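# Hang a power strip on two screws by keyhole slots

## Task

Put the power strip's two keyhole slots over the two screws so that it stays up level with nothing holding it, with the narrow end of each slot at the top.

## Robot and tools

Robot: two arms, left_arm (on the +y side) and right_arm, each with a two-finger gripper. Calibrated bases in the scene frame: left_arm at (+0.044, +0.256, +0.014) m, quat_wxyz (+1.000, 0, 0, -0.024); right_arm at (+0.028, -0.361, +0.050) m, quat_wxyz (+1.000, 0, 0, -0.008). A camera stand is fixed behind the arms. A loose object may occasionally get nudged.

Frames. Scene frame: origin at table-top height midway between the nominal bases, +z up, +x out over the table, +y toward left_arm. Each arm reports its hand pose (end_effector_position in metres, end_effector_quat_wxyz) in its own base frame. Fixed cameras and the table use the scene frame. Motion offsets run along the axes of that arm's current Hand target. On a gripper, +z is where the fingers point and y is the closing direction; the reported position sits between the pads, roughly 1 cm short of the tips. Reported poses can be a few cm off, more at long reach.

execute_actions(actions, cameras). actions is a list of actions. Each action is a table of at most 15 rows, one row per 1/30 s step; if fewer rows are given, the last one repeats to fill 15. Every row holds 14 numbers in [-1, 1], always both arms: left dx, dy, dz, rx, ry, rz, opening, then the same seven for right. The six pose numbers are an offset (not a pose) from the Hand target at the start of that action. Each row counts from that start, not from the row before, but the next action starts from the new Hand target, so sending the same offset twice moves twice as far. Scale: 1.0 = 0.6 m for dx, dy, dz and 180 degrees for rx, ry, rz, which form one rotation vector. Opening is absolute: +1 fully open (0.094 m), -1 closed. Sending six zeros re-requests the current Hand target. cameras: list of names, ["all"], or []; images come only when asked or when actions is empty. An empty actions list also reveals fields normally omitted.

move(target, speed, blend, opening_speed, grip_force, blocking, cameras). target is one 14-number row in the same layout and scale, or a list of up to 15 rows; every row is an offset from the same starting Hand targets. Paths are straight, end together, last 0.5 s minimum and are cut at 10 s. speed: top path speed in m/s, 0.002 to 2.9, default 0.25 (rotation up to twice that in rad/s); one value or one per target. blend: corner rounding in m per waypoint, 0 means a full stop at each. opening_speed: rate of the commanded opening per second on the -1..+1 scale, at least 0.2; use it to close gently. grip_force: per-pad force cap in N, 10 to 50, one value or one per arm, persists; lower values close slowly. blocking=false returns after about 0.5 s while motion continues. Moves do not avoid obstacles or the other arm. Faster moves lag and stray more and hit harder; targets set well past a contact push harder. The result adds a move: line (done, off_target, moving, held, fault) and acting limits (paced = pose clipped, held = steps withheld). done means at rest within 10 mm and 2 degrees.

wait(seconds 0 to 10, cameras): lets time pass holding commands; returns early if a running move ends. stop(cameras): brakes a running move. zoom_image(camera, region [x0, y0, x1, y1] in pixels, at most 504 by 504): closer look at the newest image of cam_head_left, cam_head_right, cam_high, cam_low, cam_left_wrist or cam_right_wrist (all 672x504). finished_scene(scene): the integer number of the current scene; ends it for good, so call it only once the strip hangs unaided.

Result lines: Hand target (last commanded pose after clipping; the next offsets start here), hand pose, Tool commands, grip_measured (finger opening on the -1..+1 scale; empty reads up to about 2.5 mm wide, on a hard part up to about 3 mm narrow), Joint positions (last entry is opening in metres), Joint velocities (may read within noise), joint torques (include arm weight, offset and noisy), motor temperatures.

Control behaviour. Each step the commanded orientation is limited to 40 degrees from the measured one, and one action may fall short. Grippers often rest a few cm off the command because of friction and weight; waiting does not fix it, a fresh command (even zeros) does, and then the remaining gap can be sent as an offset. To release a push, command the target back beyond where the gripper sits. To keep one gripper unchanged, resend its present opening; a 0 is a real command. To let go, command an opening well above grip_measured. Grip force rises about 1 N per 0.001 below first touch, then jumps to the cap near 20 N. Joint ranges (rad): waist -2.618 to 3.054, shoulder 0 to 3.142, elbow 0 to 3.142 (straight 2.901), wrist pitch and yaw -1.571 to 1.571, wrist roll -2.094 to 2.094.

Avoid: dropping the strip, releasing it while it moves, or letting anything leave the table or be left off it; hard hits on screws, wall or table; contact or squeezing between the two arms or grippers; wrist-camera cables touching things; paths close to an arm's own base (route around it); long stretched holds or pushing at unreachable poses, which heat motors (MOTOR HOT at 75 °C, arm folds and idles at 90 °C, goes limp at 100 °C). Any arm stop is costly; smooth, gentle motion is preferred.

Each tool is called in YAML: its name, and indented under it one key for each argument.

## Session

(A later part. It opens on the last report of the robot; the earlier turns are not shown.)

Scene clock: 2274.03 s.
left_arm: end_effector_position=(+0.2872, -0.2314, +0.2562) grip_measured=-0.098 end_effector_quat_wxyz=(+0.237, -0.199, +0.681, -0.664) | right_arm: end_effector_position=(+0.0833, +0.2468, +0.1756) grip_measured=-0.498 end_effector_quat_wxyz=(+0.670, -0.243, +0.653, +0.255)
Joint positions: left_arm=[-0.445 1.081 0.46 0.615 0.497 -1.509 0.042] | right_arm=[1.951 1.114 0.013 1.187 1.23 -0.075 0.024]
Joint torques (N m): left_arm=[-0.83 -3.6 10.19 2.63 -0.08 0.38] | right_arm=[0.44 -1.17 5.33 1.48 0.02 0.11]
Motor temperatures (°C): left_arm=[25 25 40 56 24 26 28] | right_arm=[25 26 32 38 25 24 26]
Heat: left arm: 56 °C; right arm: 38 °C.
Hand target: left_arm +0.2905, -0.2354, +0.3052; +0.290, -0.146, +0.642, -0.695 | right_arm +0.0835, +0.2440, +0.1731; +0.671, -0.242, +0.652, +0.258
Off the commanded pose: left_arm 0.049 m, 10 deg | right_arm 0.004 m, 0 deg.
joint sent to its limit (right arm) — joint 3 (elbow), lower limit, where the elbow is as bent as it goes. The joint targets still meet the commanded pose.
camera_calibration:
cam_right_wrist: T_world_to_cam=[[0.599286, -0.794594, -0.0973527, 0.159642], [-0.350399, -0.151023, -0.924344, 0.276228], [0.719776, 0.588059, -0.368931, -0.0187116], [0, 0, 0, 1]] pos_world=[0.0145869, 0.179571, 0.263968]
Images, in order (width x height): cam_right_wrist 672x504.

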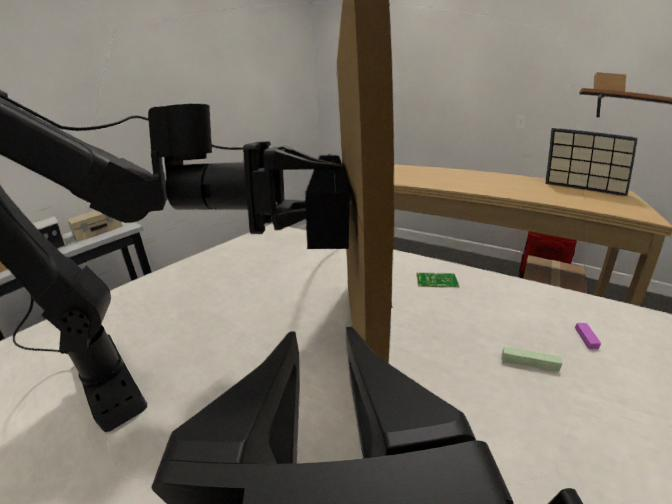

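execute_actions:
  actions:
    - [[-0.003,-0.02,-0.01,0,0,0,-0.35,0,0,0,0,0,0,-0.5],[-0.003,-0.02,-0.01,0,0,0,-0.35,0,0,0,0,0,0,-0.5],[-0.003,0.02,-0.01,0,0,0,-0.35,0,0,0,0,0,0,-0.5],[-0.003,0.02,-0.01,0,0,0,-0.35,0,0,0,0,0,0,-0.5],[-0.003,-0.012,-0.01,0,0,0,-0.35,0,0,0,0,0,0,-0.5],[-0.003,-0.012,-0.01,0,0,0,-0.35,0,0,0,0,0,0,-0.5],[-0.003,0.009,-0.01,0,0,0,-0.35,0,0,0,0,0,0,-0.5],[-0.003,0.009,-0.01,0,0,0,-0.35,0,0,0,0,0,0,-0.5],[-0.003,0,-0.01,0,0,0,-0.35,0,0,0,0,0,0,-0.5]]
    - [[0,-0.015,0.004,0,0,0,-0.35,0,0,0,0,0,0,-0.5],[0,-0.015,0.005,0,0,0,-0.35,0,0,0,0,0,0,-0.5],[0,0.015,0.006,0,0,0,-0.35,0,0,0,0,0,0,-0.5],[0,0.015,0.007,0,0,0,-0.35,0,0,0,0,0,0,-0.5],[0,-0.01,0.008,0,0,0,-0.35,0,0,0,0,0,0,-0.5],[0,-0.01,0.009,0,0,0,-0.35,0,0,0,0,0,0,-0.5],[0,0.006,0.01,0,0,0,-0.35,0,0,0,0,0,0,-0.5],[0,0.003,0.01,0,0,0,-0.35,0,0,0,0,0,0,-0.5],[0,0,0.01,0,0,0,-0.35,0,0,0,0,0,0,-0.5]]

execute_actions:
  actions:
    - [[-0.003,-0.02,-0.01,0,0,0,-0.35,0,0,0,0,0,0,-0.5],[-0.003,-0.02,-0.01,0,0,0,-0.35,0,0,0,0,0,0,-0.5],[-0.003,0.02,-0.01,0,0,0,-0.35,0,0,0,0,0,0,-0.5],[-0.003,0.02,-0.01,0,0,0,-0.35,0,0,0,0,0,0,-0.5],[-0.003,-0.012,-0.01,0,0,0,-0.35,0,0,0,0,0,0,-0.5],[-0.003,-0.012,-0.01,0,0,0,-0.35,0,0,0,0,0,0,-0.5],[-0.003,0.009,-0.01,0,0,0,-0.35,0,0,0,0,0,0,-0.5],[-0.003,0.009,-0.01,0,0,0,-0.35,0,0,0,0,0,0,-0.5],[-0.003,0,-0.01,0,0,0,-0.35,0,0,0,0,0,0,-0.5]]
    - [[0,-0.015,0.004,0,0,0,-0.35,0,0,0,0,0,0,-0.5],[0,-0.015,0.005,0,0,0,-0.35,0,0,0,0,0,0,-0.5],[0,0.015,0.006,0,0,0,-0.35,0,0,0,0,0,0,-0.5],[0,0.015,0.007,0,0,0,-0.35,0,0,0,0,0,0,-0.5],[0,-0.01,0.008,0,0,0,-0.35,0,0,0,0,0,0,-0.5],[0,-0.01,0.009,0,0,0,-0.35,0,0,0,0,0,0,-0.5],[0,0.006,0.01,0,0,0,-0.35,0,0,0,0,0,0,-0.5],[0,0.003,0.01,0,0,0,-0.35,0,0,0,0,0,0,-0.5],[0,0,0.01,0,0,0,-0.35,0,0,0,0,0,0,-0.5]]

execute_actions:
  actions:
    - [[-0.003,-0.02,-0.01,0,0,0,-0.35,0,0,0,0,0,0,-0.5],[-0.003,-0.02,-0.01,0,0,0,-0.35,0,0,0,0,0,0,-0.5],[-0.003,0.02,-0.01,0,0,0,-0.35,0,0,0,0,0,0,-0.5],[-0.003,0.02,-0.01,0,0,0,-0.35,0,0,0,0,0,0,-0.5],[-0.003,-0.012,-0.01,0,0,0,-0.35,0,0,0,0,0,0,-0.5],[-0.003,-0.012,-0.01,0,0,0,-0.35,0,0,0,0,0,0,-0.5],[-0.003,0.009,-0.01,0,0,0,-0.35,0,0,0,0,0,0,-0.5],[-0.003,0.009,-0.01,0,0,0,-0.35,0,0,0,0,0,0,-0.5],[-0.003,0,-0.01,0,0,0,-0.35,0,0,0,0,0,0,-0.5]]
    - [[0,-0.015,0.004,0,0,0,-0.35,0,0,0,0,0,0,-0.5],[0,-0.015,0.005,0,0,0,-0.35,0,0,0,0,0,0,-0.5],[0,0.015,0.006,0,0,0,-0.35,0,0,0,0,0,0,-0.5],[0,0.015,0.007,0,0,0,-0.35,0,0,0,0,0,0,-0.5],[0,-0.01,0.008,0,0,0,-0.35,0,0,0,0,0,0,-0.5],[0,-0.01,0.009,0,0,0,-0.35,0,0,0,0,0,0,-0.5],[0,0.006,0.01,0,0,0,-0.35,0,0,0,0,0,0,-0.5],[0,0.003,0.01,0,0,0,-0.35,0,0,0,0,0,0,-0.5],[0,0,0.01,0,0,0,-0.35,0,0,0,0,0,0,-0.5]]

execute_actions:
  actions:
    - [[-0.003,-0.02,-0.01,0,0,0,-0.35,0,0,0,0,0,0,-0.5],[-0.003,-0.02,-0.01,0,0,0,-0.35,0,0,0,0,0,0,-0.5],[-0.003,0.02,-0.01,0,0,0,-0.35,0,0,0,0,0,0,-0.5],[-0.003,0.02,-0.01,0,0,0,-0.35,0,0,0,0,0,0,-0.5],[-0.003,-0.012,-0.01,0,0,0,-0.35,0,0,0,0,0,0,-0.5],[-0.003,-0.012,-0.01,0,0,0,-0.35,0,0,0,0,0,0,-0.5],[-0.003,0.009,-0.01,0,0,0,-0.35,0,0,0,0,0,0,-0.5],[-0.003,0.009,-0.01,0,0,0,-0.35,0,0,0,0,0,0,-0.5],[-0.003,0,-0.01,0,0,0,-0.35,0,0,0,0,0,0,-0.5]]
    - [[0,-0.015,0.004,0,0,0,-0.35,0,0,0,0,0,0,-0.5],[0,-0.015,0.005,0,0,0,-0.35,0,0,0,0,0,0,-0.5],[0,0.015,0.006,0,0,0,-0.35,0,0,0,0,0,0,-0.5],[0,0.015,0.007,0,0,0,-0.35,0,0,0,0,0,0,-0.5],[0,-0.01,0.008,0,0,0,-0.35,0,0,0,0,0,0,-0.5],[0,-0.01,0.009,0,0,0,-0.35,0,0,0,0,0,0,-0.5],[0,0.006,0.01,0,0,0,-0.35,0,0,0,0,0,0,-0.5],[0,0.003,0.01,0,0,0,-0.35,0,0,0,0,0,0,-0.5],[0,0,0.01,0,0,0,-0.35,0,0,0,0,0,0,-0.5]]
  cameras: ["cam_right_wrist"]

zoom_image:
  camera: "cam_right_wrist"
  region: [285, 140, 385, 240]

Scene clock: 2316.37 s.
left_arm: end_effector_position=(+0.2883, -0.2301, +0.2568) grip_measured=-0.098 end_effector_quat_wxyz=(+0.237, -0.199, +0.681, -0.664) | right_arm: end_effector_position=(+0.0833, +0.2468, +0.1756) grip_measured=-0.498 end_effector_quat_wxyz=(+0.670, -0.243, +0.653, +0.255)
Joint positions: left_arm=[-0.437 1.083 0.463 0.614 0.507 -1.509 0.042] | right_arm=[1.951 1.114 0.013 1.187 1.23 -0.075 0.024]
Joint torques (N m): left_arm=[-0.91 -3.45 10.22 2.63 -0.08 0.37] | right_arm=[0.39 -1.17 5.3 1.47 0.02 0.12]
Motor temperatures (°C): left_arm=[25 24 43 55 24 26 28] | right_arm=[25 26 32 38 25 24 26]
Heat: left arm: 55 °C; right arm: 38 °C.
Hand target: left_arm +0.2920, -0.2343, +0.3056; +0.290, -0.146, +0.642, -0.695 | right_arm +0.0835, +0.2440, +0.1731; +0.671, -0.242, +0.652, +0.258
Off the commanded pose: left_arm 0.049 m, 10 deg | right_arm 0.004 m, 0 deg.
joint sent to its limit (right arm) — joint 3 (elbow), lower limit, where the elbow is as bent as it goes. The joint targets still meet the commanded pose.

Scene clock: 2317.57 s.
left_arm: end_effector_position=(+0.2897, -0.2289, +0.2576) grip_measured=-0.098 end_effector_quat_wxyz=(+0.238, -0.198, +0.680, -0.665) | right_arm: end_effector_position=(+0.0833, +0.2468, +0.1756) grip_measured=-0.498 end_effector_quat_wxyz=(+0.670, -0.243, +0.653, +0.255)
Joint positions: left_arm=[-0.428 1.087 0.465 0.618 0.515 -1.509 0.042] | right_arm=[1.951 1.114 0.013 1.187 1.23 -0.075 0.024]
Joint torques (N m): left_arm=[-1.02 -3.41 10.21 2.62 -0.09 0.34] | right_arm=[0.39 -1.11 5.38 1.48 0.02 0.1]
Motor temperatures (°C): left_arm=[25 24 43 55 24 26 28] | right_arm=[25 26 32 38 25 24 26]
Heat: left arm: 55 °C; right arm: 38 °C.
Hand target: left_arm +0.2934, -0.2332, +0.3058; +0.290, -0.147, +0.642, -0.695 | right_arm +0.0835, +0.2440, +0.1731; +0.671, -0.242, +0.652, +0.258
Off the commanded pose: left_arm 0.049 m, 10 deg | right_arm 0.004 m, 0 deg.
joint sent to its limit (right arm) — joint 3 (elbow), lower limit, where the elbow is as bent as it goes. The joint targets still meet the commanded pose.

Scene clock: 2318.77 s.
left_arm: end_effector_position=(+0.2908, -0.2279, +0.2585) grip_measured=-0.098 end_effector_quat_wxyz=(+0.238, -0.197, +0.680, -0.665) | right_arm: end_effector_position=(+0.0833, +0.2468, +0.1756) grip_measured=-0.498 end_effector_quat_wxyz=(+0.670, -0.243, +0.653, +0.255)
Joint positions: left_arm=[-0.421 1.09 0.469 0.619 0.524 -1.509 0.042] | right_arm=[1.951 1.114 0.013 1.187 1.23 -0.075 0.024]
Joint torques (N m): left_arm=[-0.96 -3.37 10.14 2.62 -0.11 0.34] | right_arm=[0.46 -1.09 5.31 1.48 0.03 0.11]
Motor temperatures (°C): left_arm=[25 24 43 55 24 26 28] | right_arm=[25 26 32 38 25 24 26]
Heat: left arm: 55 °C; right arm: 38 °C.
Hand target: left_arm +0.2948, -0.2321, +0.3062; +0.290, -0.146, +0.642, -0.695 | right_arm +0.0835, +0.2440, +0.1731; +0.671, -0.242, +0.652, +0.258
Off the commanded pose: left_arm 0.048 m, 10 deg | right_arm 0.004 m, 0 deg.
joint sent to its limit (right arm) — joint 3 (elbow), lower limit, where the elbow is as bent as it goes. The joint targets still meet the commanded pose.

Scene clock: 2319.97 s.
left_arm: end_effector_position=(+0.2920, -0.2270, +0.2591) grip_measured=-0.098 end_effector_quat_wxyz=(+0.238, -0.197, +0.679, -0.666) | right_arm: end_effector_position=(+0.0833, +0.2468, +0.1756) grip_measured=-0.498 end_effector_quat_wxyz=(+0.670, -0.243, +0.653, +0.255)
Joint positions: left_arm=[-0.413 1.093 0.472 0.62 0.532 -1.509 0.042] | right_arm=[1.951 1.114 0.013 1.187 1.23 -0.075 0.024]
Joint torques (N m): left_arm=[-1.03 -3.37 10.18 2.63 -0.11 0.34] | right_arm=[0.44 -1.16 5.31 1.48 0.02 0.1]
Motor temperatures (°C): left_arm=[25 24 43 55 24 26 28] | right_arm=[25 26 32 38 25 24 26]
Heat: left arm: 55 °C; right arm: 38 °C.
Hand target: left_arm +0.2962, -0.2311, +0.3066; +0.290, -0.146, +0.642, -0.695 | right_arm +0.0835, +0.2440, +0.1731; +0.671, -0.242, +0.652, +0.258
Off the commanded pose: left_arm 0.048 m, 10 deg | right_arm 0.004 m, 0 deg.
joint sent to its limit (right arm) — joint 3 (elbow), lower limit, where the elbow is as bent as it goes. The joint targets still meet the commanded pose.
camera_calibration:
cam_right_wrist: T_world_to_cam=[[0.599286, -0.794594, -0.0973527, 0.159642], [-0.350399, -0.151023, -0.924344, 0.276228], [0.719776, 0.588059, -0.368931, -0.0187116], [0, 0, 0, 1]] pos_world=[0.0145869, 0.179571, 0.263968]
Images, in order (width x height): cam_right_wrist 672x504.

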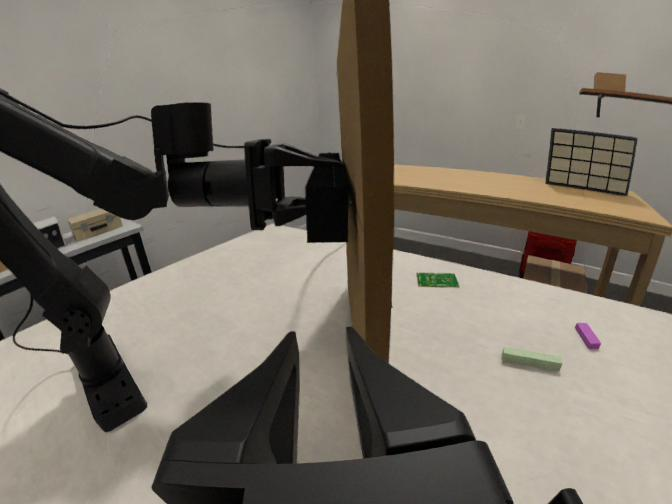

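Scaled by 5.040 from the camera's 672x504 image, which has a finer 960x720 frame.

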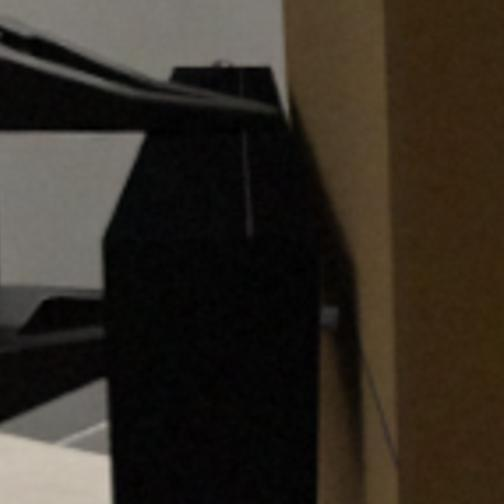

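execute_actions:
  actions:
    - [[0.008,-0.02,-0.014,0,0,0,-0.35,0,0,0,0,0,0,-0.5],[0.008,-0.02,-0.014,0,0,0,-0.35,0,0,0,0,0,0,-0.5],[0.0155,-0.02,-0.014,0,0,0,-0.35,0,0,0,0,0,0,-0.5],[0.0155,-0.02,-0.014,0,0,0,-0.35,0,0,0,0,0,0,-0.5],[0.0155,0.02,-0.014,0,0,0,-0.35,0,0,0,0,0,0,-0.5],[0.0155,0.02,-0.014,0,0,0,-0.35,0,0,0,0,0,0,-0.5],[0.0155,0.02,-0.014,0,0,0,-0.35,0,0,0,0,0,0,-0.5],[0.0155,-0.012,-0.014,0,0,0,-0.35,0,0,0,0,0,0,-0.5],[0.0155,-0.012,-0.014,0,0,0,-0.35,0,0,0,0,0,0,-0.5],[0.0155,0.009,-0.014,0,0,0,-0.35,0,0,0,0,0,0,-0.5],[0.0155,0.009,-0.014,0,0,0,-0.35,0,0,0,0,0,0,-0.5],[0.0155,0,-0.014,0,0,0,-0.35,0,0,0,0,0,0,-0.5]]
  cameras: ["cam_right_wrist"]

zoom_image:
  camera: "cam_right_wrist"
  region: [285, 140, 385, 240]

Scene clock: 2354.43 s.
left_arm: end_effector_position=(+0.2858, -0.2299, +0.2613) grip_measured=-0.098 end_effector_quat_wxyz=(+0.238, -0.196, +0.678, -0.667) | right_arm: end_effector_position=(+0.0833, +0.2468, +0.1756) grip_measured=-0.498 end_effector_quat_wxyz=(+0.670, -0.243, +0.653, +0.255)
Joint positions: left_arm=[-0.439 1.067 0.464 0.607 0.508 -1.511 0.042] | right_arm=[1.951 1.114 0.013 1.187 1.23 -0.075 0.024]
Joint torques (N m): left_arm=[-0.65 -5.08 8.44 2.56 -0.09 0.39] | right_arm=[0.42 -1.13 5.37 1.48 0.02 0.12]
Motor temperatures (°C): left_arm=[25 24 41 59 24 26 28] | right_arm=[25 26 32 38 25 24 26]
Heat: left arm: 59 °C; right arm: 38 °C.
Hand target: left_arm +0.2840, -0.2298, +0.3038; +0.290, -0.146, +0.642, -0.695 | right_arm +0.0835, +0.2440, +0.1731; +0.671, -0.242, +0.652, +0.258
Off the commanded pose: left_arm 0.043 m, 10 deg | right_arm 0.004 m, 0 deg.
joint sent to its limit (right arm) — joint 3 (elbow), lower limit, where the elbow is as bent as it goes. The joint targets still meet the commanded pose.
camera_calibration:
cam_right_wrist: T_world_to_cam=[[0.599286, -0.794594, -0.0973527, 0.159642], [-0.350399, -0.151023, -0.924344, 0.276228], [0.719776, 0.588059, -0.368931, -0.0187116], [0, 0, 0, 1]] pos_world=[0.0145869, 0.179571, 0.263968]
Images, in order (width x height): cam_right_wrist 672x504.

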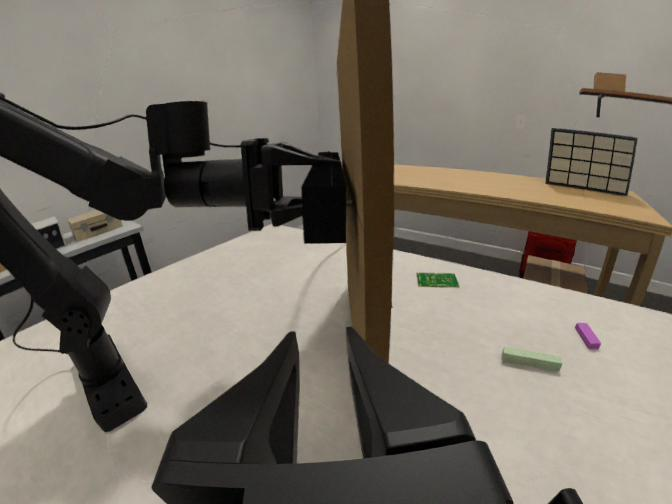

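Scaled by 5.040 from the camera's 672x504 image, which has a finer 960x720 frame.

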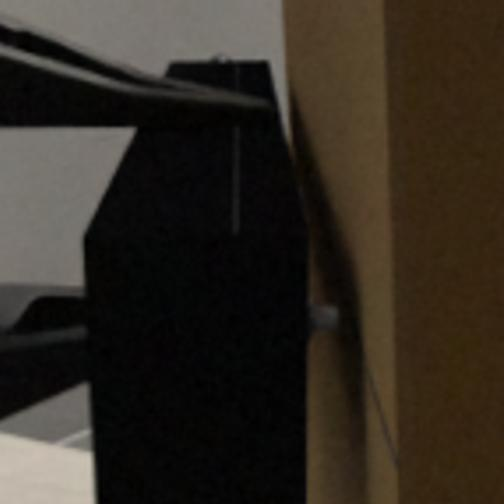

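execute_actions:
  actions:
    - [[0,-0.015,0,0,0,0,-0.35,0,0,0,0,0,0,-0.5],[0,-0.015,0,0,0,0,-0.35,0,0,0,0,0,0,-0.5],[0,0.03,0,0,0,0,-0.35,0,0,0,0,0,0,-0.5],[0,0.03,0,0,0,0,-0.35,0,0,0,0,0,0,-0.5],[0,0.03,0,0,0,0,-0.35,0,0,0,0,0,0,-0.5],[0,-0.005,0,0,0,0,-0.35,0,0,0,0,0,0,-0.5],[0,-0.005,0,0,0,0,-0.35,0,0,0,0,0,0,-0.5],[0,0.018,0,0,0,0,-0.35,0,0,0,0,0,0,-0.5],[0,0.018,0,0,0,0,-0.35,0,0,0,0,0,0,-0.5],[0,0.01,0,0,0,0,-0.35,0,0,0,0,0,0,-0.5]]
  cameras: []

execute_actions:
  actions:
    - [[0,-0.015,0.004,0,0,0,-0.35,0,0,0,0,0,0,-0.5],[0,-0.015,0.006,0,0,0,-0.35,0,0,0,0,0,0,-0.5],[0,0.015,0.008,0,0,0,-0.35,0,0,0,0,0,0,-0.5],[0,0.015,0.01,0,0,0,-0.35,0,0,0,0,0,0,-0.5],[0,-0.01,0.012,0,0,0,-0.35,0,0,0,0,0,0,-0.5],[0,-0.01,0.014,0,0,0,-0.35,0,0,0,0,0,0,-0.5],[0,0.006,0.015,0,0,0,-0.35,0,0,0,0,0,0,-0.5],[0,0.003,0.015,0,0,0,-0.35,0,0,0,0,0,0,-0.5],[0,0,0.015,0,0,0,-0.35,0,0,0,0,0,0,-0.5]]
  cameras: ["cam_right_wrist", "cam_head_right"]

zoom_image:
  camera: "cam_right_wrist"
  region: [285, 140, 385, 240]

Scene clock: 2379.60 s.
left_arm: end_effector_position=(+0.2866, -0.2304, +0.2565) grip_measured=-0.098 end_effector_quat_wxyz=(+0.239, -0.196, +0.678, -0.667) | right_arm: end_effector_position=(+0.0833, +0.2468, +0.1756) grip_measured=-0.498 end_effector_quat_wxyz=(+0.670, -0.243, +0.653, +0.255)
Joint positions: left_arm=[-0.44 1.082 0.451 0.634 0.506 -1.509 0.042] | right_arm=[1.951 1.114 0.013 1.187 1.23 -0.075 0.024]
Joint torques (N m): left_arm=[-0.28 -4.93 8.12 2.64 -0.04 0.38] | right_arm=[0.47 -1.13 5.37 1.47 0.01 0.12]
Motor temperatures (°C): left_arm=[25 25 42 57 24 26 28] | right_arm=[25 26 32 38 25 24 26]
Heat: left arm: 57 °C; right arm: 38 °C.
Hand target: left_arm +0.2853, -0.2298, +0.2979; +0.290, -0.147, +0.642, -0.695 | right_arm +0.0835, +0.2440, +0.1731; +0.671, -0.242, +0.652, +0.258
Off the commanded pose: left_arm 0.041 m, 10 deg | right_arm 0.004 m, 0 deg.
joint sent to its limit (right arm) — joint 3 (elbow), lower limit, where the elbow is as bent as it goes. The joint targets still meet the commanded pose.
No camera images: "cameras" was empty.

Scene clock: 2380.30 s.
left_arm: end_effector_position=(+0.2870, -0.2317, +0.2564) grip_measured=-0.098 end_effector_quat_wxyz=(+0.240, -0.195, +0.678, -0.667) | right_arm: end_effector_position=(+0.0833, +0.2468, +0.1756) grip_measured=-0.498 end_effector_quat_wxyz=(+0.670, -0.243, +0.653, +0.255)
Joint positions: left_arm=[-0.445 1.089 0.451 0.645 0.502 -1.509 0.042] | right_arm=[1.951 1.114 0.013 1.187 1.23 -0.075 0.024]
Joint torques (N m): left_arm=[-1.58 -2.82 9.61 2.64 -0.17 0.38] | right_arm=[0.44 -1.11 5.34 1.48 0 0.09]
Motor temperatures (°C): left_arm=[25 25 42 57 24 26 28] | right_arm=[25 26 32 38 25 24 26]
Heat: left arm: 57 °C; right arm: 38 °C.
Hand target: left_arm +0.2905, -0.2371, +0.2992; +0.290, -0.146, +0.642, -0.695 | right_arm +0.0835, +0.2440, +0.1731; +0.671, -0.242, +0.652, +0.258
Off the commanded pose: left_arm 0.043 m, 10 deg | right_arm 0.004 m, 0 deg.
joint sent to its limit (right arm) — joint 3 (elbow), lower limit, where the elbow is as bent as it goes. The joint targets still meet the commanded pose.
camera_calibration:
cam_right_wrist: T_world_to_cam=[[0.599286, -0.794594, -0.0973527, 0.159642], [-0.350399, -0.151023, -0.924344, 0.276228], [0.719776, 0.588059, -0.368931, -0.0187116], [0, 0, 0, 1]] pos_world=[0.0145869, 0.179571, 0.263968]
Images, in order (width x height): cam_head_right 672x504, cam_right_wrist 672x504.

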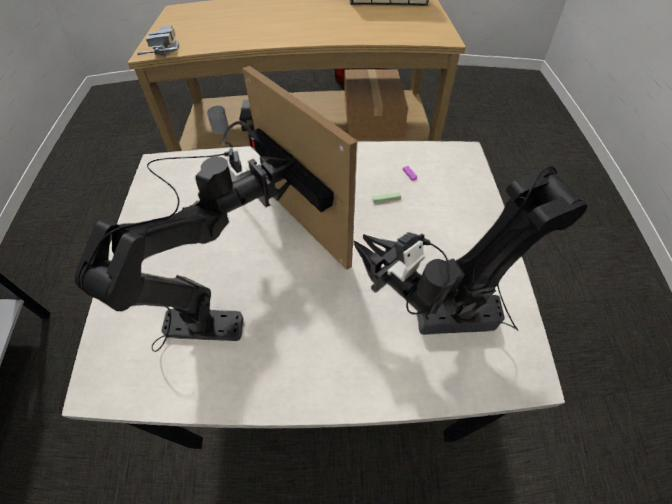

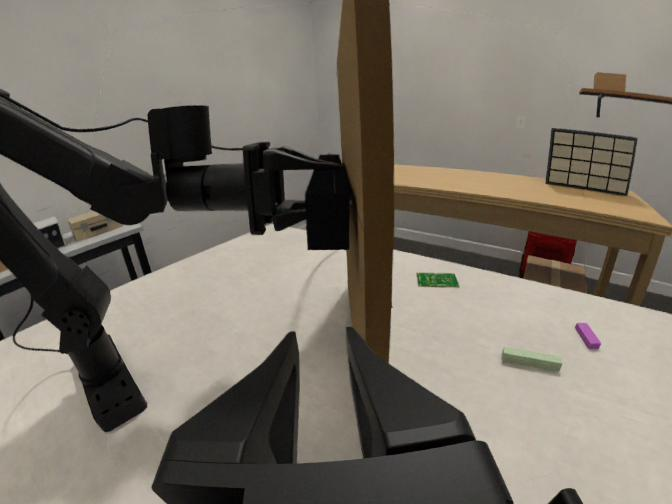

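Scaled by 5.040 from the camera's 672x504 image, which has a finer 960x720 frame.

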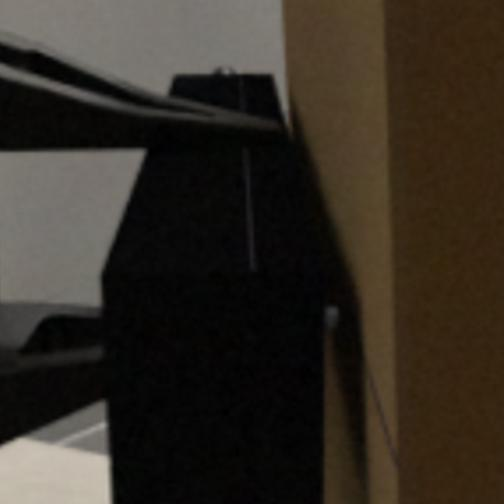

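execute_actions:
  actions:
    - [[0,0.03,-0.004,0,0,-0.012,-0.35,0,0,0,0,0,0,-0.5],[0,0.03,-0.002,0,0,-0.012,-0.35,0,0,0,0,0,0,-0.5],[0.004,0.03,0,0,0,-0.012,-0.35,0,0,0,0,0,0,-0.5],[0.004,0.03,0,0,0,-0.012,-0.35,0,0,0,0,0,0,-0.5],[-0.006,-0.02,-0.002,0,0,-0.006,-0.35,0,0,0,0,0,0,-0.5],[-0.006,-0.02,0,0,0,-0.006,-0.35,0,0,0,0,0,0,-0.5],[-0.006,0.025,0,0,0,-0.006,-0.35,0,0,0,0,0,0,-0.5],[-0.006,0.025,0,0,0,-0.006,-0.35,0,0,0,0,0,0,-0.5],[0.004,-0.015,0,0,0,-0.003,-0.35,0,0,0,0,0,0,-0.5],[0.004,-0.015,0,0,0,-0.003,-0.35,0,0,0,0,0,0,-0.5],[0,0.015,0,0,0,-0.003,-0.35,0,0,0,0,0,0,-0.5],[0,0.015,0.002,0,0,-0.003,-0.35,0,0,0,0,0,0,-0.5],[0,0.004,0.002,0,0,-0.003,-0.35,0,0,0,0,0,0,-0.5]]
  cameras: ["cam_right_wrist"]

zoom_image:
  camera: "cam_right_wrist"
  region: [305, 150, 365, 210]

Scene clock: 2407.37 s.
left_arm: end_effector_position=(+0.2865, -0.2334, +0.2564) grip_measured=-0.098 end_effector_quat_wxyz=(+0.238, -0.193, +0.672, -0.674) | right_arm: end_effector_position=(+0.0833, +0.2468, +0.1756) grip_measured=-0.498 end_effector_quat_wxyz=(+0.670, -0.243, +0.653, +0.255)
Joint positions: left_arm=[-0.45 1.103 0.44 0.688 0.501 -1.523 0.042] | right_arm=[1.951 1.114 0.013 1.187 1.23 -0.075 0.024]
Joint torques (N m): left_arm=[-1.22 -2.74 10.18 2.41 -0.18 0.43] | right_arm=[0.4 -1.06 5.39 1.48 0.02 0.12]
Motor temperatures (°C): left_arm=[25 25 41 60 24 26 28] | right_arm=[25 26 32 38 25 24 26]
Heat: left arm: 60 °C; right arm: 38 °C.
Hand target: left_arm +0.2918, -0.2380, +0.2969; +0.287, -0.150, +0.641, -0.696 | right_arm +0.0835, +0.2440, +0.1731; +0.671, -0.242, +0.652, +0.258
Off the commanded pose: left_arm 0.041 m, 9 deg | right_arm 0.004 m, 0 deg.
joint sent to its limit (right arm) — joint 3 (elbow), lower limit, where the elbow is as bent as it goes. The joint targets still meet the commanded pose.
camera_calibration:
cam_right_wrist: T_world_to_cam=[[0.599286, -0.794594, -0.0973527, 0.159642], [-0.350399, -0.151023, -0.924344, 0.276228], [0.719776, 0.588059, -0.368931, -0.0187116], [0, 0, 0, 1]] pos_world=[0.0145869, 0.179571, 0.263968]
Images, in order (width x height): cam_right_wrist 672x504.

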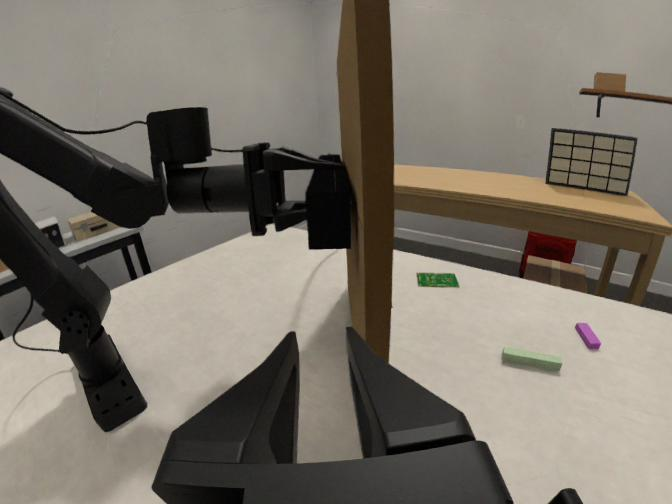

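Scaled by 8.400 from the camera's 672x504 image, which has a finer 960x720 frame.

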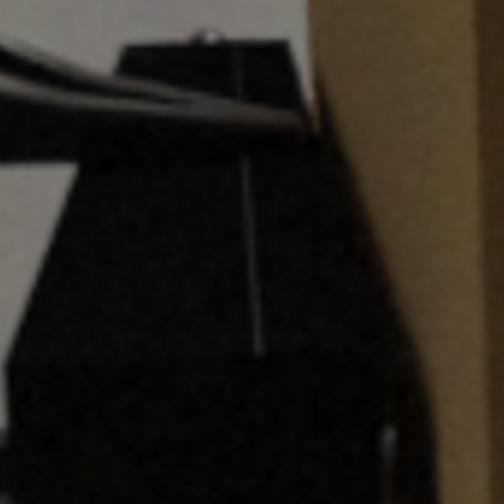

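execute_actions:
  actions:
    - [[0,0.035,-0.004,0,0,-0.008,-0.35,0,0,0,0,0,0,-0.5],[0,0.035,-0.002,0,0,-0.008,-0.35,0,0,0,0,0,0,-0.5],[-0.006,0.035,0,0,0,-0.008,-0.35,0,0,0,0,0,0,-0.5],[-0.006,0.035,0,0,0,-0.008,-0.35,0,0,0,0,0,0,-0.5],[0.006,-0.02,0,0,0,0.004,-0.35,0,0,0,0,0,0,-0.5],[0.006,-0.02,0,0,0,0.004,-0.35,0,0,0,0,0,0,-0.5],[0.006,0.03,0,0,0,-0.006,-0.35,0,0,0,0,0,0,-0.5],[0.006,0.03,0,0,0,-0.006,-0.35,0,0,0,0,0,0,-0.5],[-0.004,-0.01,0,0,0,-0.001,-0.35,0,0,0,0,0,0,-0.5],[-0.004,-0.01,0,0,0,-0.001,-0.35,0,0,0,0,0,0,-0.5],[0,0.02,0.002,0,0,-0.003,-0.35,0,0,0,0,0,0,-0.5],[0,0.02,0.002,0,0,-0.003,-0.35,0,0,0,0,0,0,-0.5],[0,0.006,0.002,0,0,-0.002,-0.35,0,0,0,0,0,0,-0.5]]
  cameras: ["cam_right_wrist"]

zoom_image:
  camera: "cam_right_wrist"
  region: [315, 150, 375, 210]

Scene clock: 2419.43 s.
left_arm: end_effector_position=(+0.2889, -0.2378, +0.2531) grip_measured=-0.098 end_effector_quat_wxyz=(+0.235, -0.193, +0.672, -0.676) | right_arm: end_effector_position=(+0.0833, +0.2468, +0.1756) grip_measured=-0.498 end_effector_quat_wxyz=(+0.670, -0.243, +0.653, +0.255)
Joint positions: left_arm=[-0.459 1.138 0.441 0.724 0.497 -1.529 0.042] | right_arm=[1.951 1.114 0.013 1.187 1.23 -0.075 0.024]
Joint torques (N m): left_arm=[-0.57 -4.22 9.69 2.3 -0.18 0.43] | right_arm=[0.43 -1.13 5.33 1.5 0.03 0.1]
Motor temperatures (°C): left_arm=[25 24 41 58 24 26 28] | right_arm=[25 26 32 38 25 24 26]
Heat: left arm: 58 °C; right arm: 38 °C.
Hand target: left_arm +0.2932, -0.2391, +0.2936; +0.285, -0.151, +0.640, -0.697 | right_arm +0.0835, +0.2440, +0.1731; +0.671, -0.242, +0.652, +0.258
Off the commanded pose: left_arm 0.041 m, 9 deg | right_arm 0.004 m, 0 deg.
joint sent to its limit (right arm) — joint 3 (elbow), lower limit, where the elbow is as bent as it goes. The joint targets still meet the commanded pose.
camera_calibration:
cam_right_wrist: T_world_to_cam=[[0.599286, -0.794594, -0.0973527, 0.159642], [-0.350399, -0.151023, -0.924344, 0.276228], [0.719776, 0.588059, -0.368931, -0.0187116], [0, 0, 0, 1]] pos_world=[0.0145869, 0.179571, 0.263968]
Images, in order (width x height): cam_right_wrist 672x504.

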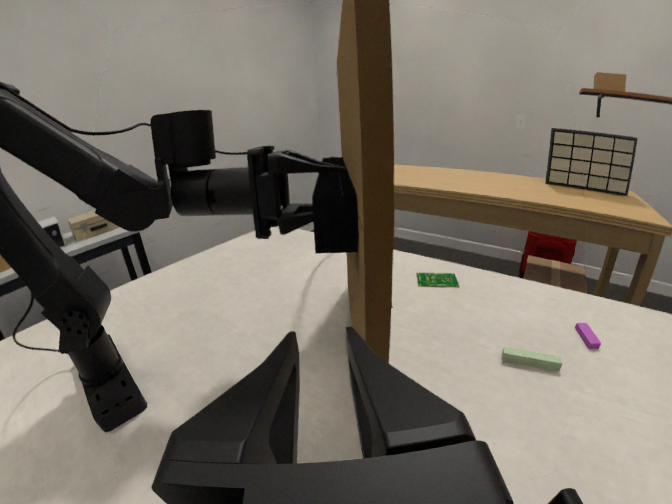

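Scaled by 8.400 from the camera's 672x504 image, which has a finer 960x720 frame.

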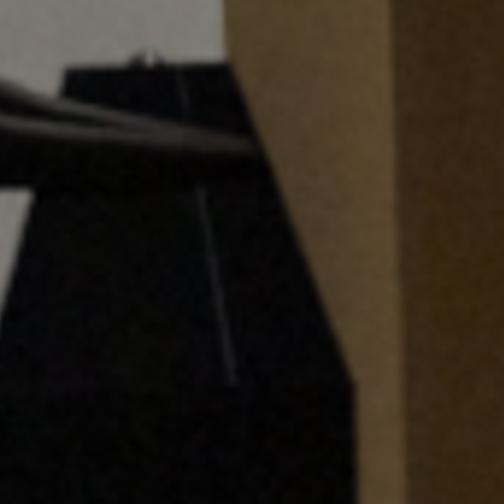

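execute_actions:
  actions:
    - [[0,0.01,0,0,0,0,-0.35,0,0,0,0,0,0,-0.5],[0,0.02,0,0,0,0,-0.35,0,0,0,0,0,0,-0.5],[0,0.03,0,0,0,0,-0.35,0,0,0,0,0,0,-0.5],[0,0.036,0,0,0,0,-0.35,0,0,0,0,0,0,-0.5],[0,0.036,0,0,0,0,-0.35,0,0,0,0,0,0,-0.5],[0.002,0.036,0,0,0,0,-0.35,0,0,0,0,0,0,-0.5],[0.002,0.036,0,0,0,0,-0.35,0,0,0,0,0,0,-0.5],[-0.002,0.036,0,0,0,0,-0.35,0,0,0,0,0,0,-0.5],[0,0.036,0,0,0,0,-0.35,0,0,0,0,0,0,-0.5]]
  cameras: ["cam_right_wrist"]

zoom_image:
  camera: "cam_right_wrist"
  region: [315, 150, 375, 210]

Scene clock: 2429.60 s.
left_arm: end_effector_position=(+0.2894, -0.2379, +0.2516) grip_measured=-0.098 end_effector_quat_wxyz=(+0.239, -0.183, +0.661, -0.688) | right_arm: end_effector_position=(+0.0833, +0.2468, +0.1756) grip_measured=-0.498 end_effector_quat_wxyz=(+0.670, -0.243, +0.653, +0.255)
Joint positions: left_arm=[-0.452 1.179 0.413 0.836 0.514 -1.54 0.042] | right_arm=[1.951 1.114 0.013 1.187 1.23 -0.075 0.024]
Joint torques (N m): left_arm=[-0.55 -1.01 8.2 2.36 -0.29 0.55] | right_arm=[0.43 -1.09 5.37 1.48 0.01 0.1]
Motor temperatures (°C): left_arm=[25 24 41 55 24 26 28] | right_arm=[25 26 32 38 25 24 26]
Heat: left arm: 55 °C; right arm: 38 °C.
Hand target: left_arm +0.2975, -0.2395, +0.2724; +0.284, -0.152, +0.640, -0.697 | right_arm +0.0835, +0.2440, +0.1731; +0.671, -0.242, +0.652, +0.258
Off the commanded pose: left_arm 0.022 m, 7 deg | right_arm 0.004 m, 0 deg.
joint sent to its limit (right arm) — joint 3 (elbow), lower limit, where the elbow is as bent as it goes. The joint targets still meet the commanded pose.
camera_calibration:
cam_right_wrist: T_world_to_cam=[[0.599286, -0.794594, -0.0973527, 0.159642], [-0.350399, -0.151023, -0.924344, 0.276228], [0.719776, 0.588059, -0.368931, -0.0187116], [0, 0, 0, 1]] pos_world=[0.0145869, 0.179571, 0.263968]
Images, in order (width x height): cam_right_wrist 672x504.

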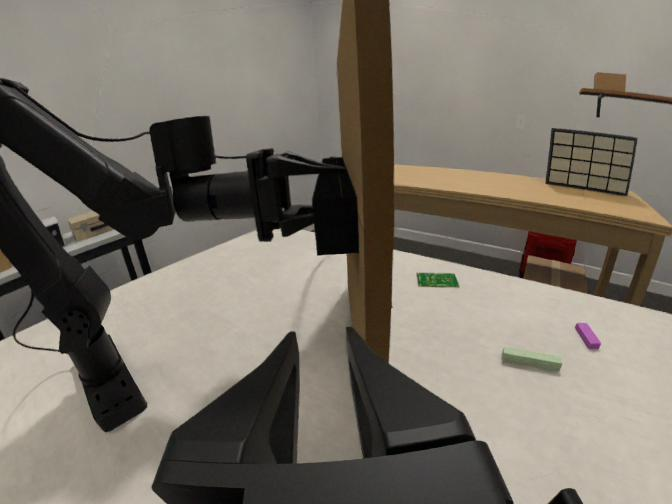

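Scaled by 8.400 from the camera's 672x504 image, which has a finer 960x720 frame.

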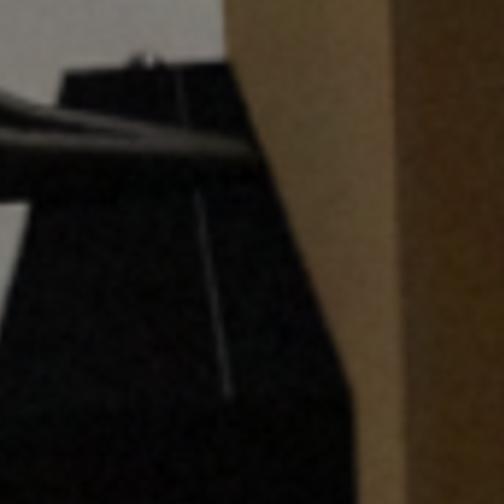

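execute_actions:
  actions:
    - [[0.006,0.01,-0.005,0,0,0,-0.35,0,0,0,0,0,0,-0.5],[0.006,0.01,-0.005,0,0,0,-0.35,0,0,0,0,0,0,-0.5],[-0.008,0.01,-0.005,0,0,0,-0.35,0,0,0,0,0,0,-0.5],[-0.008,0.01,-0.005,0,0,0,-0.35,0,0,0,0,0,0,-0.5],[-0.008,0.02,-0.005,0,0,0.004,-0.35,0,0,0,0,0,0,-0.5],[0.008,0.02,-0.005,0,0,0.004,-0.35,0,0,0,0,0,0,-0.5],[0.008,0.02,-0.005,0,0,-0.004,-0.35,0,0,0,0,0,0,-0.5],[0.004,0.02,-0.005,0,0,-0.004,-0.35,0,0,0,0,0,0,-0.5],[-0.005,0.02,-0.005,0,0,0,-0.35,0,0,0,0,0,0,-0.5],[-0.005,0.02,-0.005,0,0,0,-0.35,0,0,0,0,0,0,-0.5],[0.002,0.02,-0.005,0,0,0,-0.35,0,0,0,0,0,0,-0.5],[0,0.02,-0.005,0,0,0,-0.35,0,0,0,0,0,0,-0.5]]
  cameras: ["cam_right_wrist"]

zoom_image:
  camera: "cam_right_wrist"
  region: [315, 150, 375, 210]

Scene clock: 2444.50 s.
left_arm: end_effector_position=(+0.2889, -0.2372, +0.2501) grip_measured=-0.098 end_effector_quat_wxyz=(+0.239, -0.171, +0.651, -0.700) | right_arm: end_effector_position=(+0.0833, +0.2468, +0.1756) grip_measured=-0.498 end_effector_quat_wxyz=(+0.670, -0.243, +0.653, +0.255)
Joint positions: left_arm=[-0.438 1.223 0.387 0.947 0.544 -1.556 0.042] | right_arm=[1.951 1.114 0.013 1.187 1.23 -0.075 0.024]
Joint torques (N m): left_arm=[-0.76 -1.2 7.53 1.95 -0.45 0.67] | right_arm=[0.47 -1.16 5.31 1.48 0.02 0.11]
Heat: left arm: 53 °C; right arm: 38 °C.
Hand target: left_arm +0.2982, -0.2374, +0.2603; +0.284, -0.151, +0.640, -0.697 | right_arm +0.0835, +0.2440, +0.1731; +0.671, -0.242, +0.652, +0.258
Off the commanded pose: left_arm 0.014 m, 6 deg | right_arm 0.004 m, 0 deg.
joint sent to its limit (right arm) — joint 3 (elbow), lower limit, where the elbow is as bent as it goes. The joint targets still meet the commanded pose.
camera_calibration:
cam_right_wrist: T_world_to_cam=[[0.599286, -0.794594, -0.0973527, 0.159642], [-0.350399, -0.151023, -0.924344, 0.276228], [0.719776, 0.588059, -0.368931, -0.0187116], [0, 0, 0, 1]] pos_world=[0.0145869, 0.179571, 0.263968]
Images, in order (width x height): cam_right_wrist 672x504.

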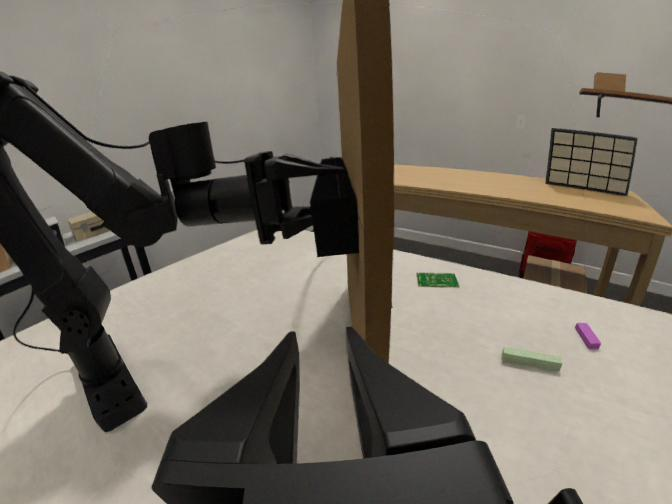

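Scaled by 8.400 from the camera's 672x504 image, which has a finer 960x720 frame.

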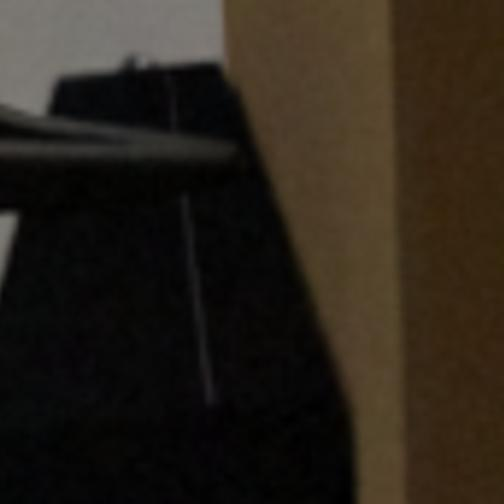

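execute_actions:
  actions:
    - [[-0.004,0,0,-0.01,0,0,-0.35,0,0,0,0,0,0,-0.5],[-0.008,0.005,0,-0.02,0,0,-0.35,0,0,0,0,0,0,-0.5],[-0.01,0.01,0,-0.02,0,0,-0.35,0,0,0,0,0,0,-0.5],[-0.01,0.01,0,-0.02,0,0,-0.35,0,0,0,0,0,0,-0.5]]

execute_actions:
  actions:
    - [[0.006,0,0,0,0,0,-0.35,0,0,0,0,0,0,-0.5],[0.012,0,0,0,0,0,-0.35,0,0,0,0,0,0,-0.5],[0.018,0,0,0,0,0,-0.35,0,0,0,0,0,0,-0.5],[0.018,0,0,0,0,0,-0.35,0,0,0,0,0,0,-0.5]]

Scene clock: 2466.63 s.
left_arm: end_effector_position=(+0.2904, -0.2353, +0.2486) grip_measured=-0.098 end_effector_quat_wxyz=(+0.239, -0.174, +0.654, -0.697) | right_arm: end_effector_position=(+0.0833, +0.2468, +0.1756) grip_measured=-0.498 end_effector_quat_wxyz=(+0.670, -0.243, +0.653, +0.255)
Joint positions: left_arm=[-0.429 1.219 0.39 0.928 0.548 -1.553 0.042] | right_arm=[1.951 1.114 0.013 1.187 1.23 -0.075 0.024]
Joint torques (N m): left_arm=[0.7 -2.37 9.47 1.15 -0.32 0.91] | right_arm=[0.5 -1.13 5.29 1.48 0.01 0.1]
Motor temperatures (°C): left_arm=[25 24 41 50 24 26 28] | right_arm=[25 26 32 38 25 24 26]
Heat: left arm: 50 °C; right arm: 38 °C.
Hand target: left_arm +0.3041, -0.2339, +0.2554; +0.280, -0.160, +0.662, -0.677 | right_arm +0.0835, +0.2440, +0.1731; +0.671, -0.242, +0.652, +0.258
Off the commanded pose: left_arm 0.015 m, 6 deg | right_arm 0.004 m, 0 deg.
joint sent to its limit (right arm) — joint 3 (elbow), lower limit, where the elbow is as bent as it goes. The joint targets still meet the commanded pose.

Scene clock: 2467.57 s.
left_arm: end_effector_position=(+0.2895, -0.2383, +0.2403) grip_measured=-0.098 end_effector_quat_wxyz=(+0.246, -0.176, +0.667, -0.680) | right_arm: end_effector_position=(+0.0833, +0.2468, +0.1756) grip_measured=-0.498 end_effector_quat_wxyz=(+0.670, -0.243, +0.653, +0.255)
Joint positions: left_arm=[-0.454 1.205 0.39 0.868 0.51 -1.508 0.042] | right_arm=[1.951 1.114 0.013 1.187 1.23 -0.075 0.024]
Joint torques (N m): left_arm=[-1.14 -2.84 8.27 1.68 -0.33 0.51] | right_arm=[0.42 -1.14 5.34 1.49 0.02 0.09]
Heat: left arm: 50 °C; right arm: 38 °C.
Hand target: left_arm +0.2956, -0.2402, +0.2537; +0.280, -0.160, +0.662, -0.677 | right_arm +0.0835, +0.2440, +0.1731; +0.671, -0.242, +0.652, +0.258
Off the commanded pose: left_arm 0.015 m, 4 deg | right_arm 0.004 m, 0 deg.
joint sent to its limit (right arm) — joint 3 (elbow), lower limit, where the elbow is as bent as it goes. The joint targets still meet the commanded pose.

execute_actions:
  actions: []
  cameras: ["cam_right_wrist","cam_head_left","cam_head_right","cam_high"]

zoom_image:
  camera: "cam_right_wrist"
  region: [315, 150, 375, 210]

zoom_image:
  camera: "cam_head_right"
  region: [220, 100, 370, 250]

Scene clock: 2470.97 s.
left_arm: end_effector_position=(+0.2895, -0.2383, +0.2403) grip_measured=-0.098 end_effector_quat_wxyz=(+0.246, -0.176, +0.667, -0.680) | right_arm: end_effector_position=(+0.0833, +0.2468, +0.1756) grip_measured=-0.498 end_effector_quat_wxyz=(+0.670, -0.243, +0.653, +0.255)
Joint positions: left_arm=[-0.454 1.205 0.39 0.868 0.51 -1.508 0.042] | right_arm=[1.951 1.114 0.013 1.187 1.23 -0.075 0.024]
Joint velocities: within noise
Joint torques (N m): left_arm=[-1.16 -2.85 8.25 1.7 -0.34 0.52] | right_arm=[0.43 -1.06 5.33 1.49 0.01 0.1]
Motor temperatures (°C): left_arm=[25 24 41 50 24 26 28] | right_arm=[25 26 32 38 25 24 26]
Heat: left arm: 50 °C; right arm: 38 °C.
Hand target: left_arm +0.2956, -0.2402, +0.2537; +0.280, -0.160, +0.662, -0.677 | right_arm +0.0835, +0.2440, +0.1731; +0.671, -0.242, +0.652, +0.258
Tool commands: left_gripper/opening=-0.35 right_gripper/opening=-0.5
Off the commanded pose: left_arm 0.015 m, 4 deg | right_arm 0.004 m, 0 deg.
camera_calibration:
cam_right_wrist: T_world_to_cam=[[0.599286, -0.794594, -0.0973527, 0.159642], [-0.350399, -0.151023, -0.924344, 0.276228], [0.719776, 0.588059, -0.368931, -0.0187116], [0, 0, 0, 1]] pos_world=[0.0145869, 0.179571, 0.263968]
Images, in order (width x height): cam_head_left 672x504, cam_head_right 672x504, cam_high 672x504, cam_right_wrist 672x504.

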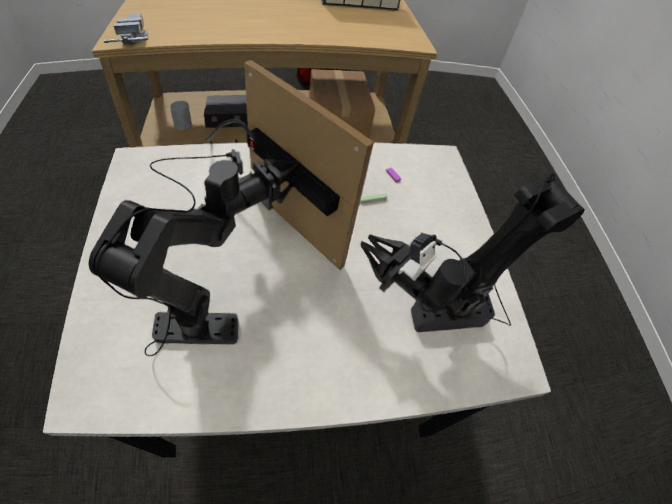

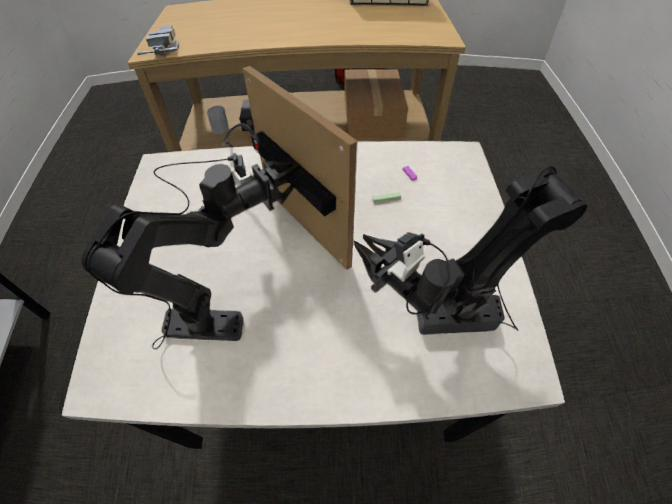

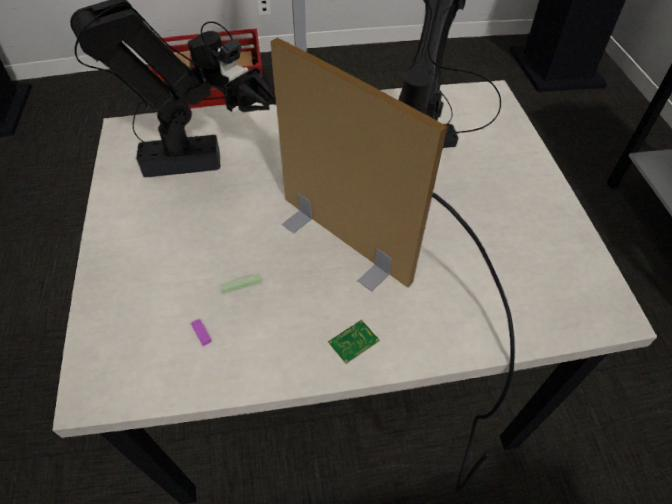

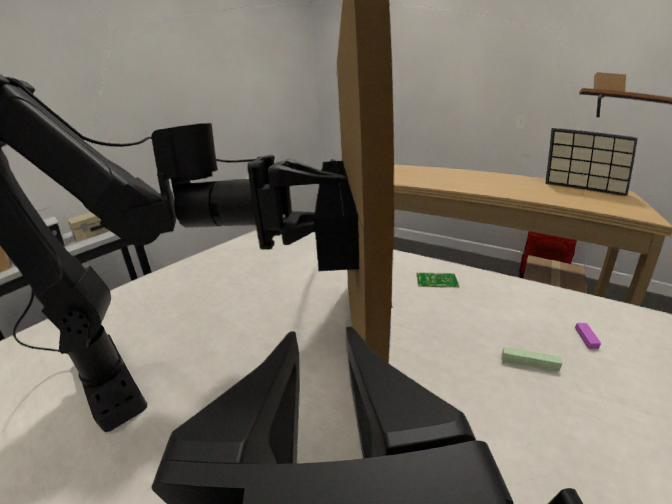

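Scaled by 8.400 from the camera's 672x504 image, which has a finer 960x720 frame.

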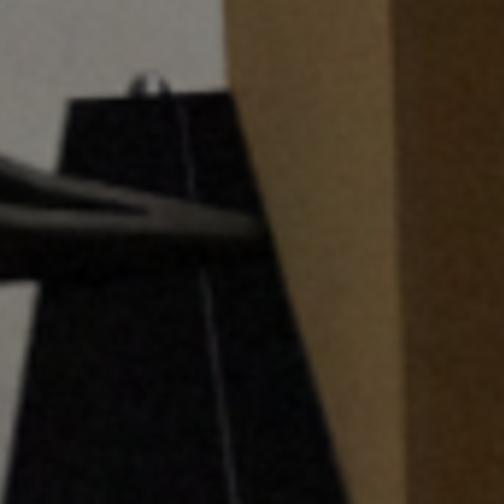

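Scaled by 3.360 from the camera's 672x504 image, which has a finer 960x720 frame.

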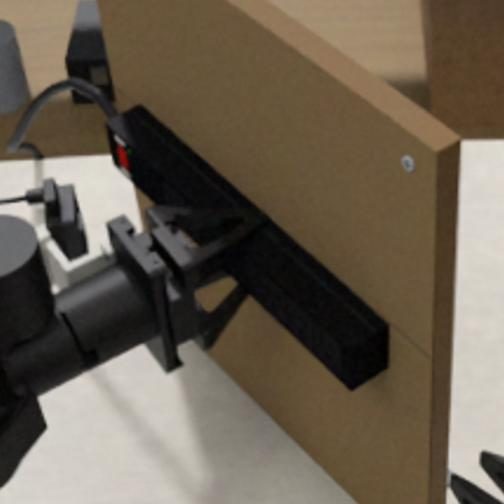

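execute_actions:
  actions:
    - [[0,0.01,0,0,0,-0.008,-0.35,0,0,0,0,0,0,-0.5],[0,0.015,0,0,0,-0.015,-0.35,0,0,0,0,0,0,-0.5],[0.004,0.015,0,0,0,-0.015,-0.35,0,0,0,0,0,0,-0.5],[-0.004,0.015,0,0,0,-0.015,-0.35,0,0,0,0,0,0,-0.5],[-0.004,0.018,0,0,0,-0.015,-0.35,0,0,0,0,0,0,-0.5],[0.004,0.018,0,0,0,-0.015,-0.35,0,0,0,0,0,0,-0.5],[0,0.018,0,0,0,-0.015,-0.35,0,0,0,0,0,0,-0.5],[0,0.015,0,0,0,-0.008,-0.35,0,0,0,0,0,0,-0.5]]
  cameras: ["cam_right_wrist"]

zoom_image:
  camera: "cam_right_wrist"
  region: [315, 155, 375, 215]

Scene clock: 2480.30 s.
left_arm: end_effector_position=(+0.2896, -0.2384, +0.2399) grip_measured=-0.098 end_effector_quat_wxyz=(+0.245, -0.175, +0.665, -0.684) | right_arm: end_effector_position=(+0.0833, +0.2468, +0.1756) grip_measured=-0.498 end_effector_quat_wxyz=(+0.670, -0.243, +0.653, +0.255)
Joint positions: left_arm=[-0.451 1.218 0.385 0.897 0.518 -1.517 0.042] | right_arm=[1.951 1.114 0.013 1.187 1.23 -0.075 0.024]
Joint torques (N m): left_arm=[-1.21 -1.4 7.23 1.8 -0.4 0.39] | right_arm=[0.44 -1.13 5.37 1.47 0.01 0.12]
Heat: left arm: 50 °C; right arm: 38 °C.
Hand target: left_arm +0.2971, -0.2400, +0.2448; +0.271, -0.169, +0.660, -0.680 | right_arm +0.0835, +0.2440, +0.1731; +0.671, -0.242, +0.652, +0.258
Off the commanded pose: left_arm 0.009 m, 3 deg | right_arm 0.004 m, 0 deg.
joint sent to its limit (right arm) — joint 3 (elbow), lower limit, where the elbow is as bent as it goes. The joint targets still meet the commanded pose.
camera_calibration:
cam_right_wrist: T_world_to_cam=[[0.599286, -0.794594, -0.0973527, 0.159642], [-0.350399, -0.151023, -0.924344, 0.276228], [0.719776, 0.588059, -0.368931, -0.0187116], [0, 0, 0, 1]] pos_world=[0.0145869, 0.179571, 0.263968]
Images, in order (width x height): cam_right_wrist 672x504.

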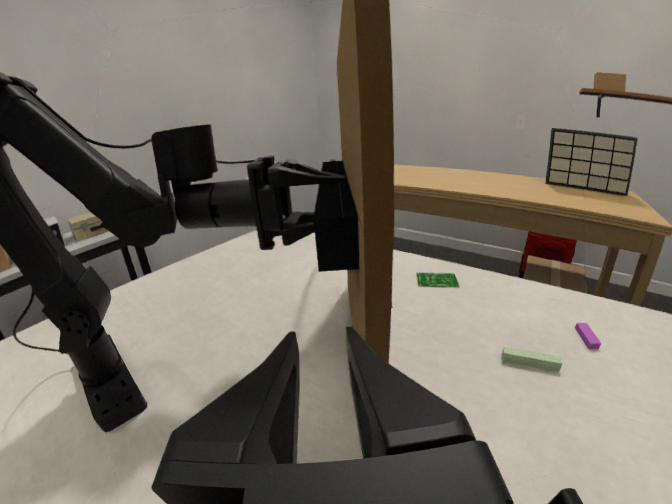

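Scaled by 8.400 from the camera's 672x504 image, which has a finer 960x720 frame.

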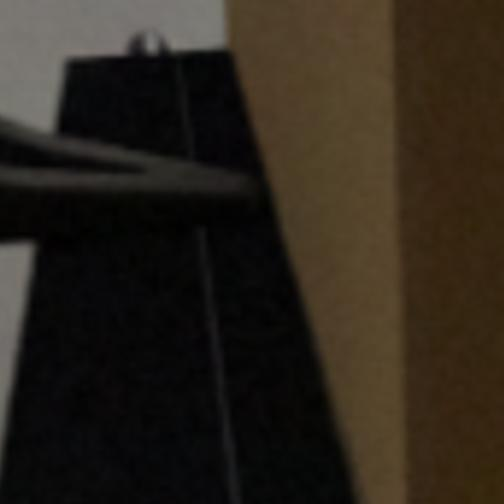

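zoom_image:
  camera: "cam_right_wrist"
  region: [310, 155, 390, 235]

execute_actions:
  actions: []
  cameras: ["cam_head_right"]

zoom_image:
  camera: "cam_head_right"
  region: [240, 120, 350, 230]

Scaled by 6.300 from the camera's 672x504 image, which has a finer 960x720 frame.

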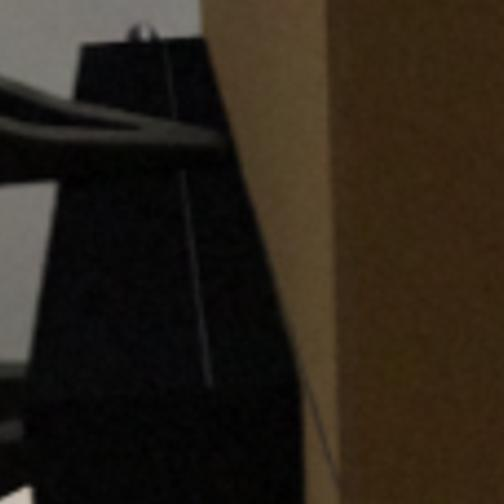

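Scene clock: 2483.53 s.
left_arm: end_effector_position=(+0.2896, -0.2384, +0.2399) grip_measured=-0.098 end_effector_quat_wxyz=(+0.245, -0.175, +0.665, -0.684) | right_arm: end_effector_position=(+0.0833, +0.2468, +0.1756) grip_measured=-0.498 end_effector_quat_wxyz=(+0.670, -0.243, +0.653, +0.255)
Joint positions: left_arm=[-0.451 1.218 0.385 0.897 0.518 -1.517 0.042] | right_arm=[1.951 1.114 0.013 1.187 1.23 -0.075 0.024]
Joint velocities: within noise
Joint torques (N m): left_arm=[-1.25 -1.37 7.25 1.81 -0.39 0.39] | right_arm=[0.31 -1.1 5.29 1.49 0 0.11]
Motor temperatures (°C): left_arm=[25 24 41 50 24 26 28] | right_arm=[25 26 32 38 25 24 26]
Heat: left arm: 50 °C; right arm: 38 °C.
Hand target: left_arm +0.2971, -0.2400, +0.2448; +0.271, -0.169, +0.660, -0.680 | right_arm +0.0835, +0.2440, +0.1731; +0.671, -0.242, +0.652, +0.258
Tool commands: left_gripper/opening=-0.35 right_gripper/opening=-0.5
Off the commanded pose: left_arm 0.009 m, 3 deg | right_arm 0.004 m, 0 deg.
Images, in order (width x height): cam_head_right 672x504.

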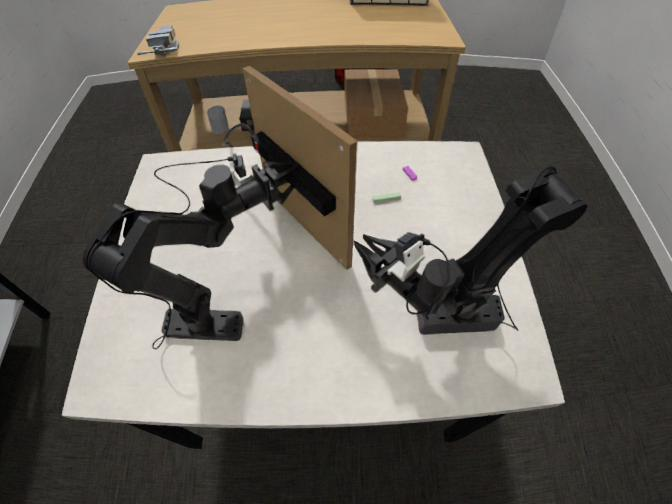

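Scaled by 4.582 from the camera's 672x504 image, which has a finer 960x720 frame.

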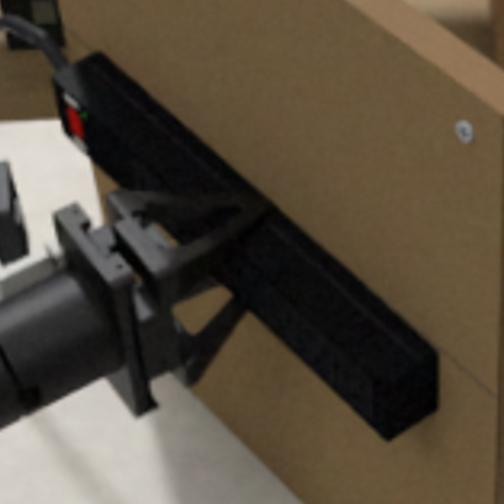

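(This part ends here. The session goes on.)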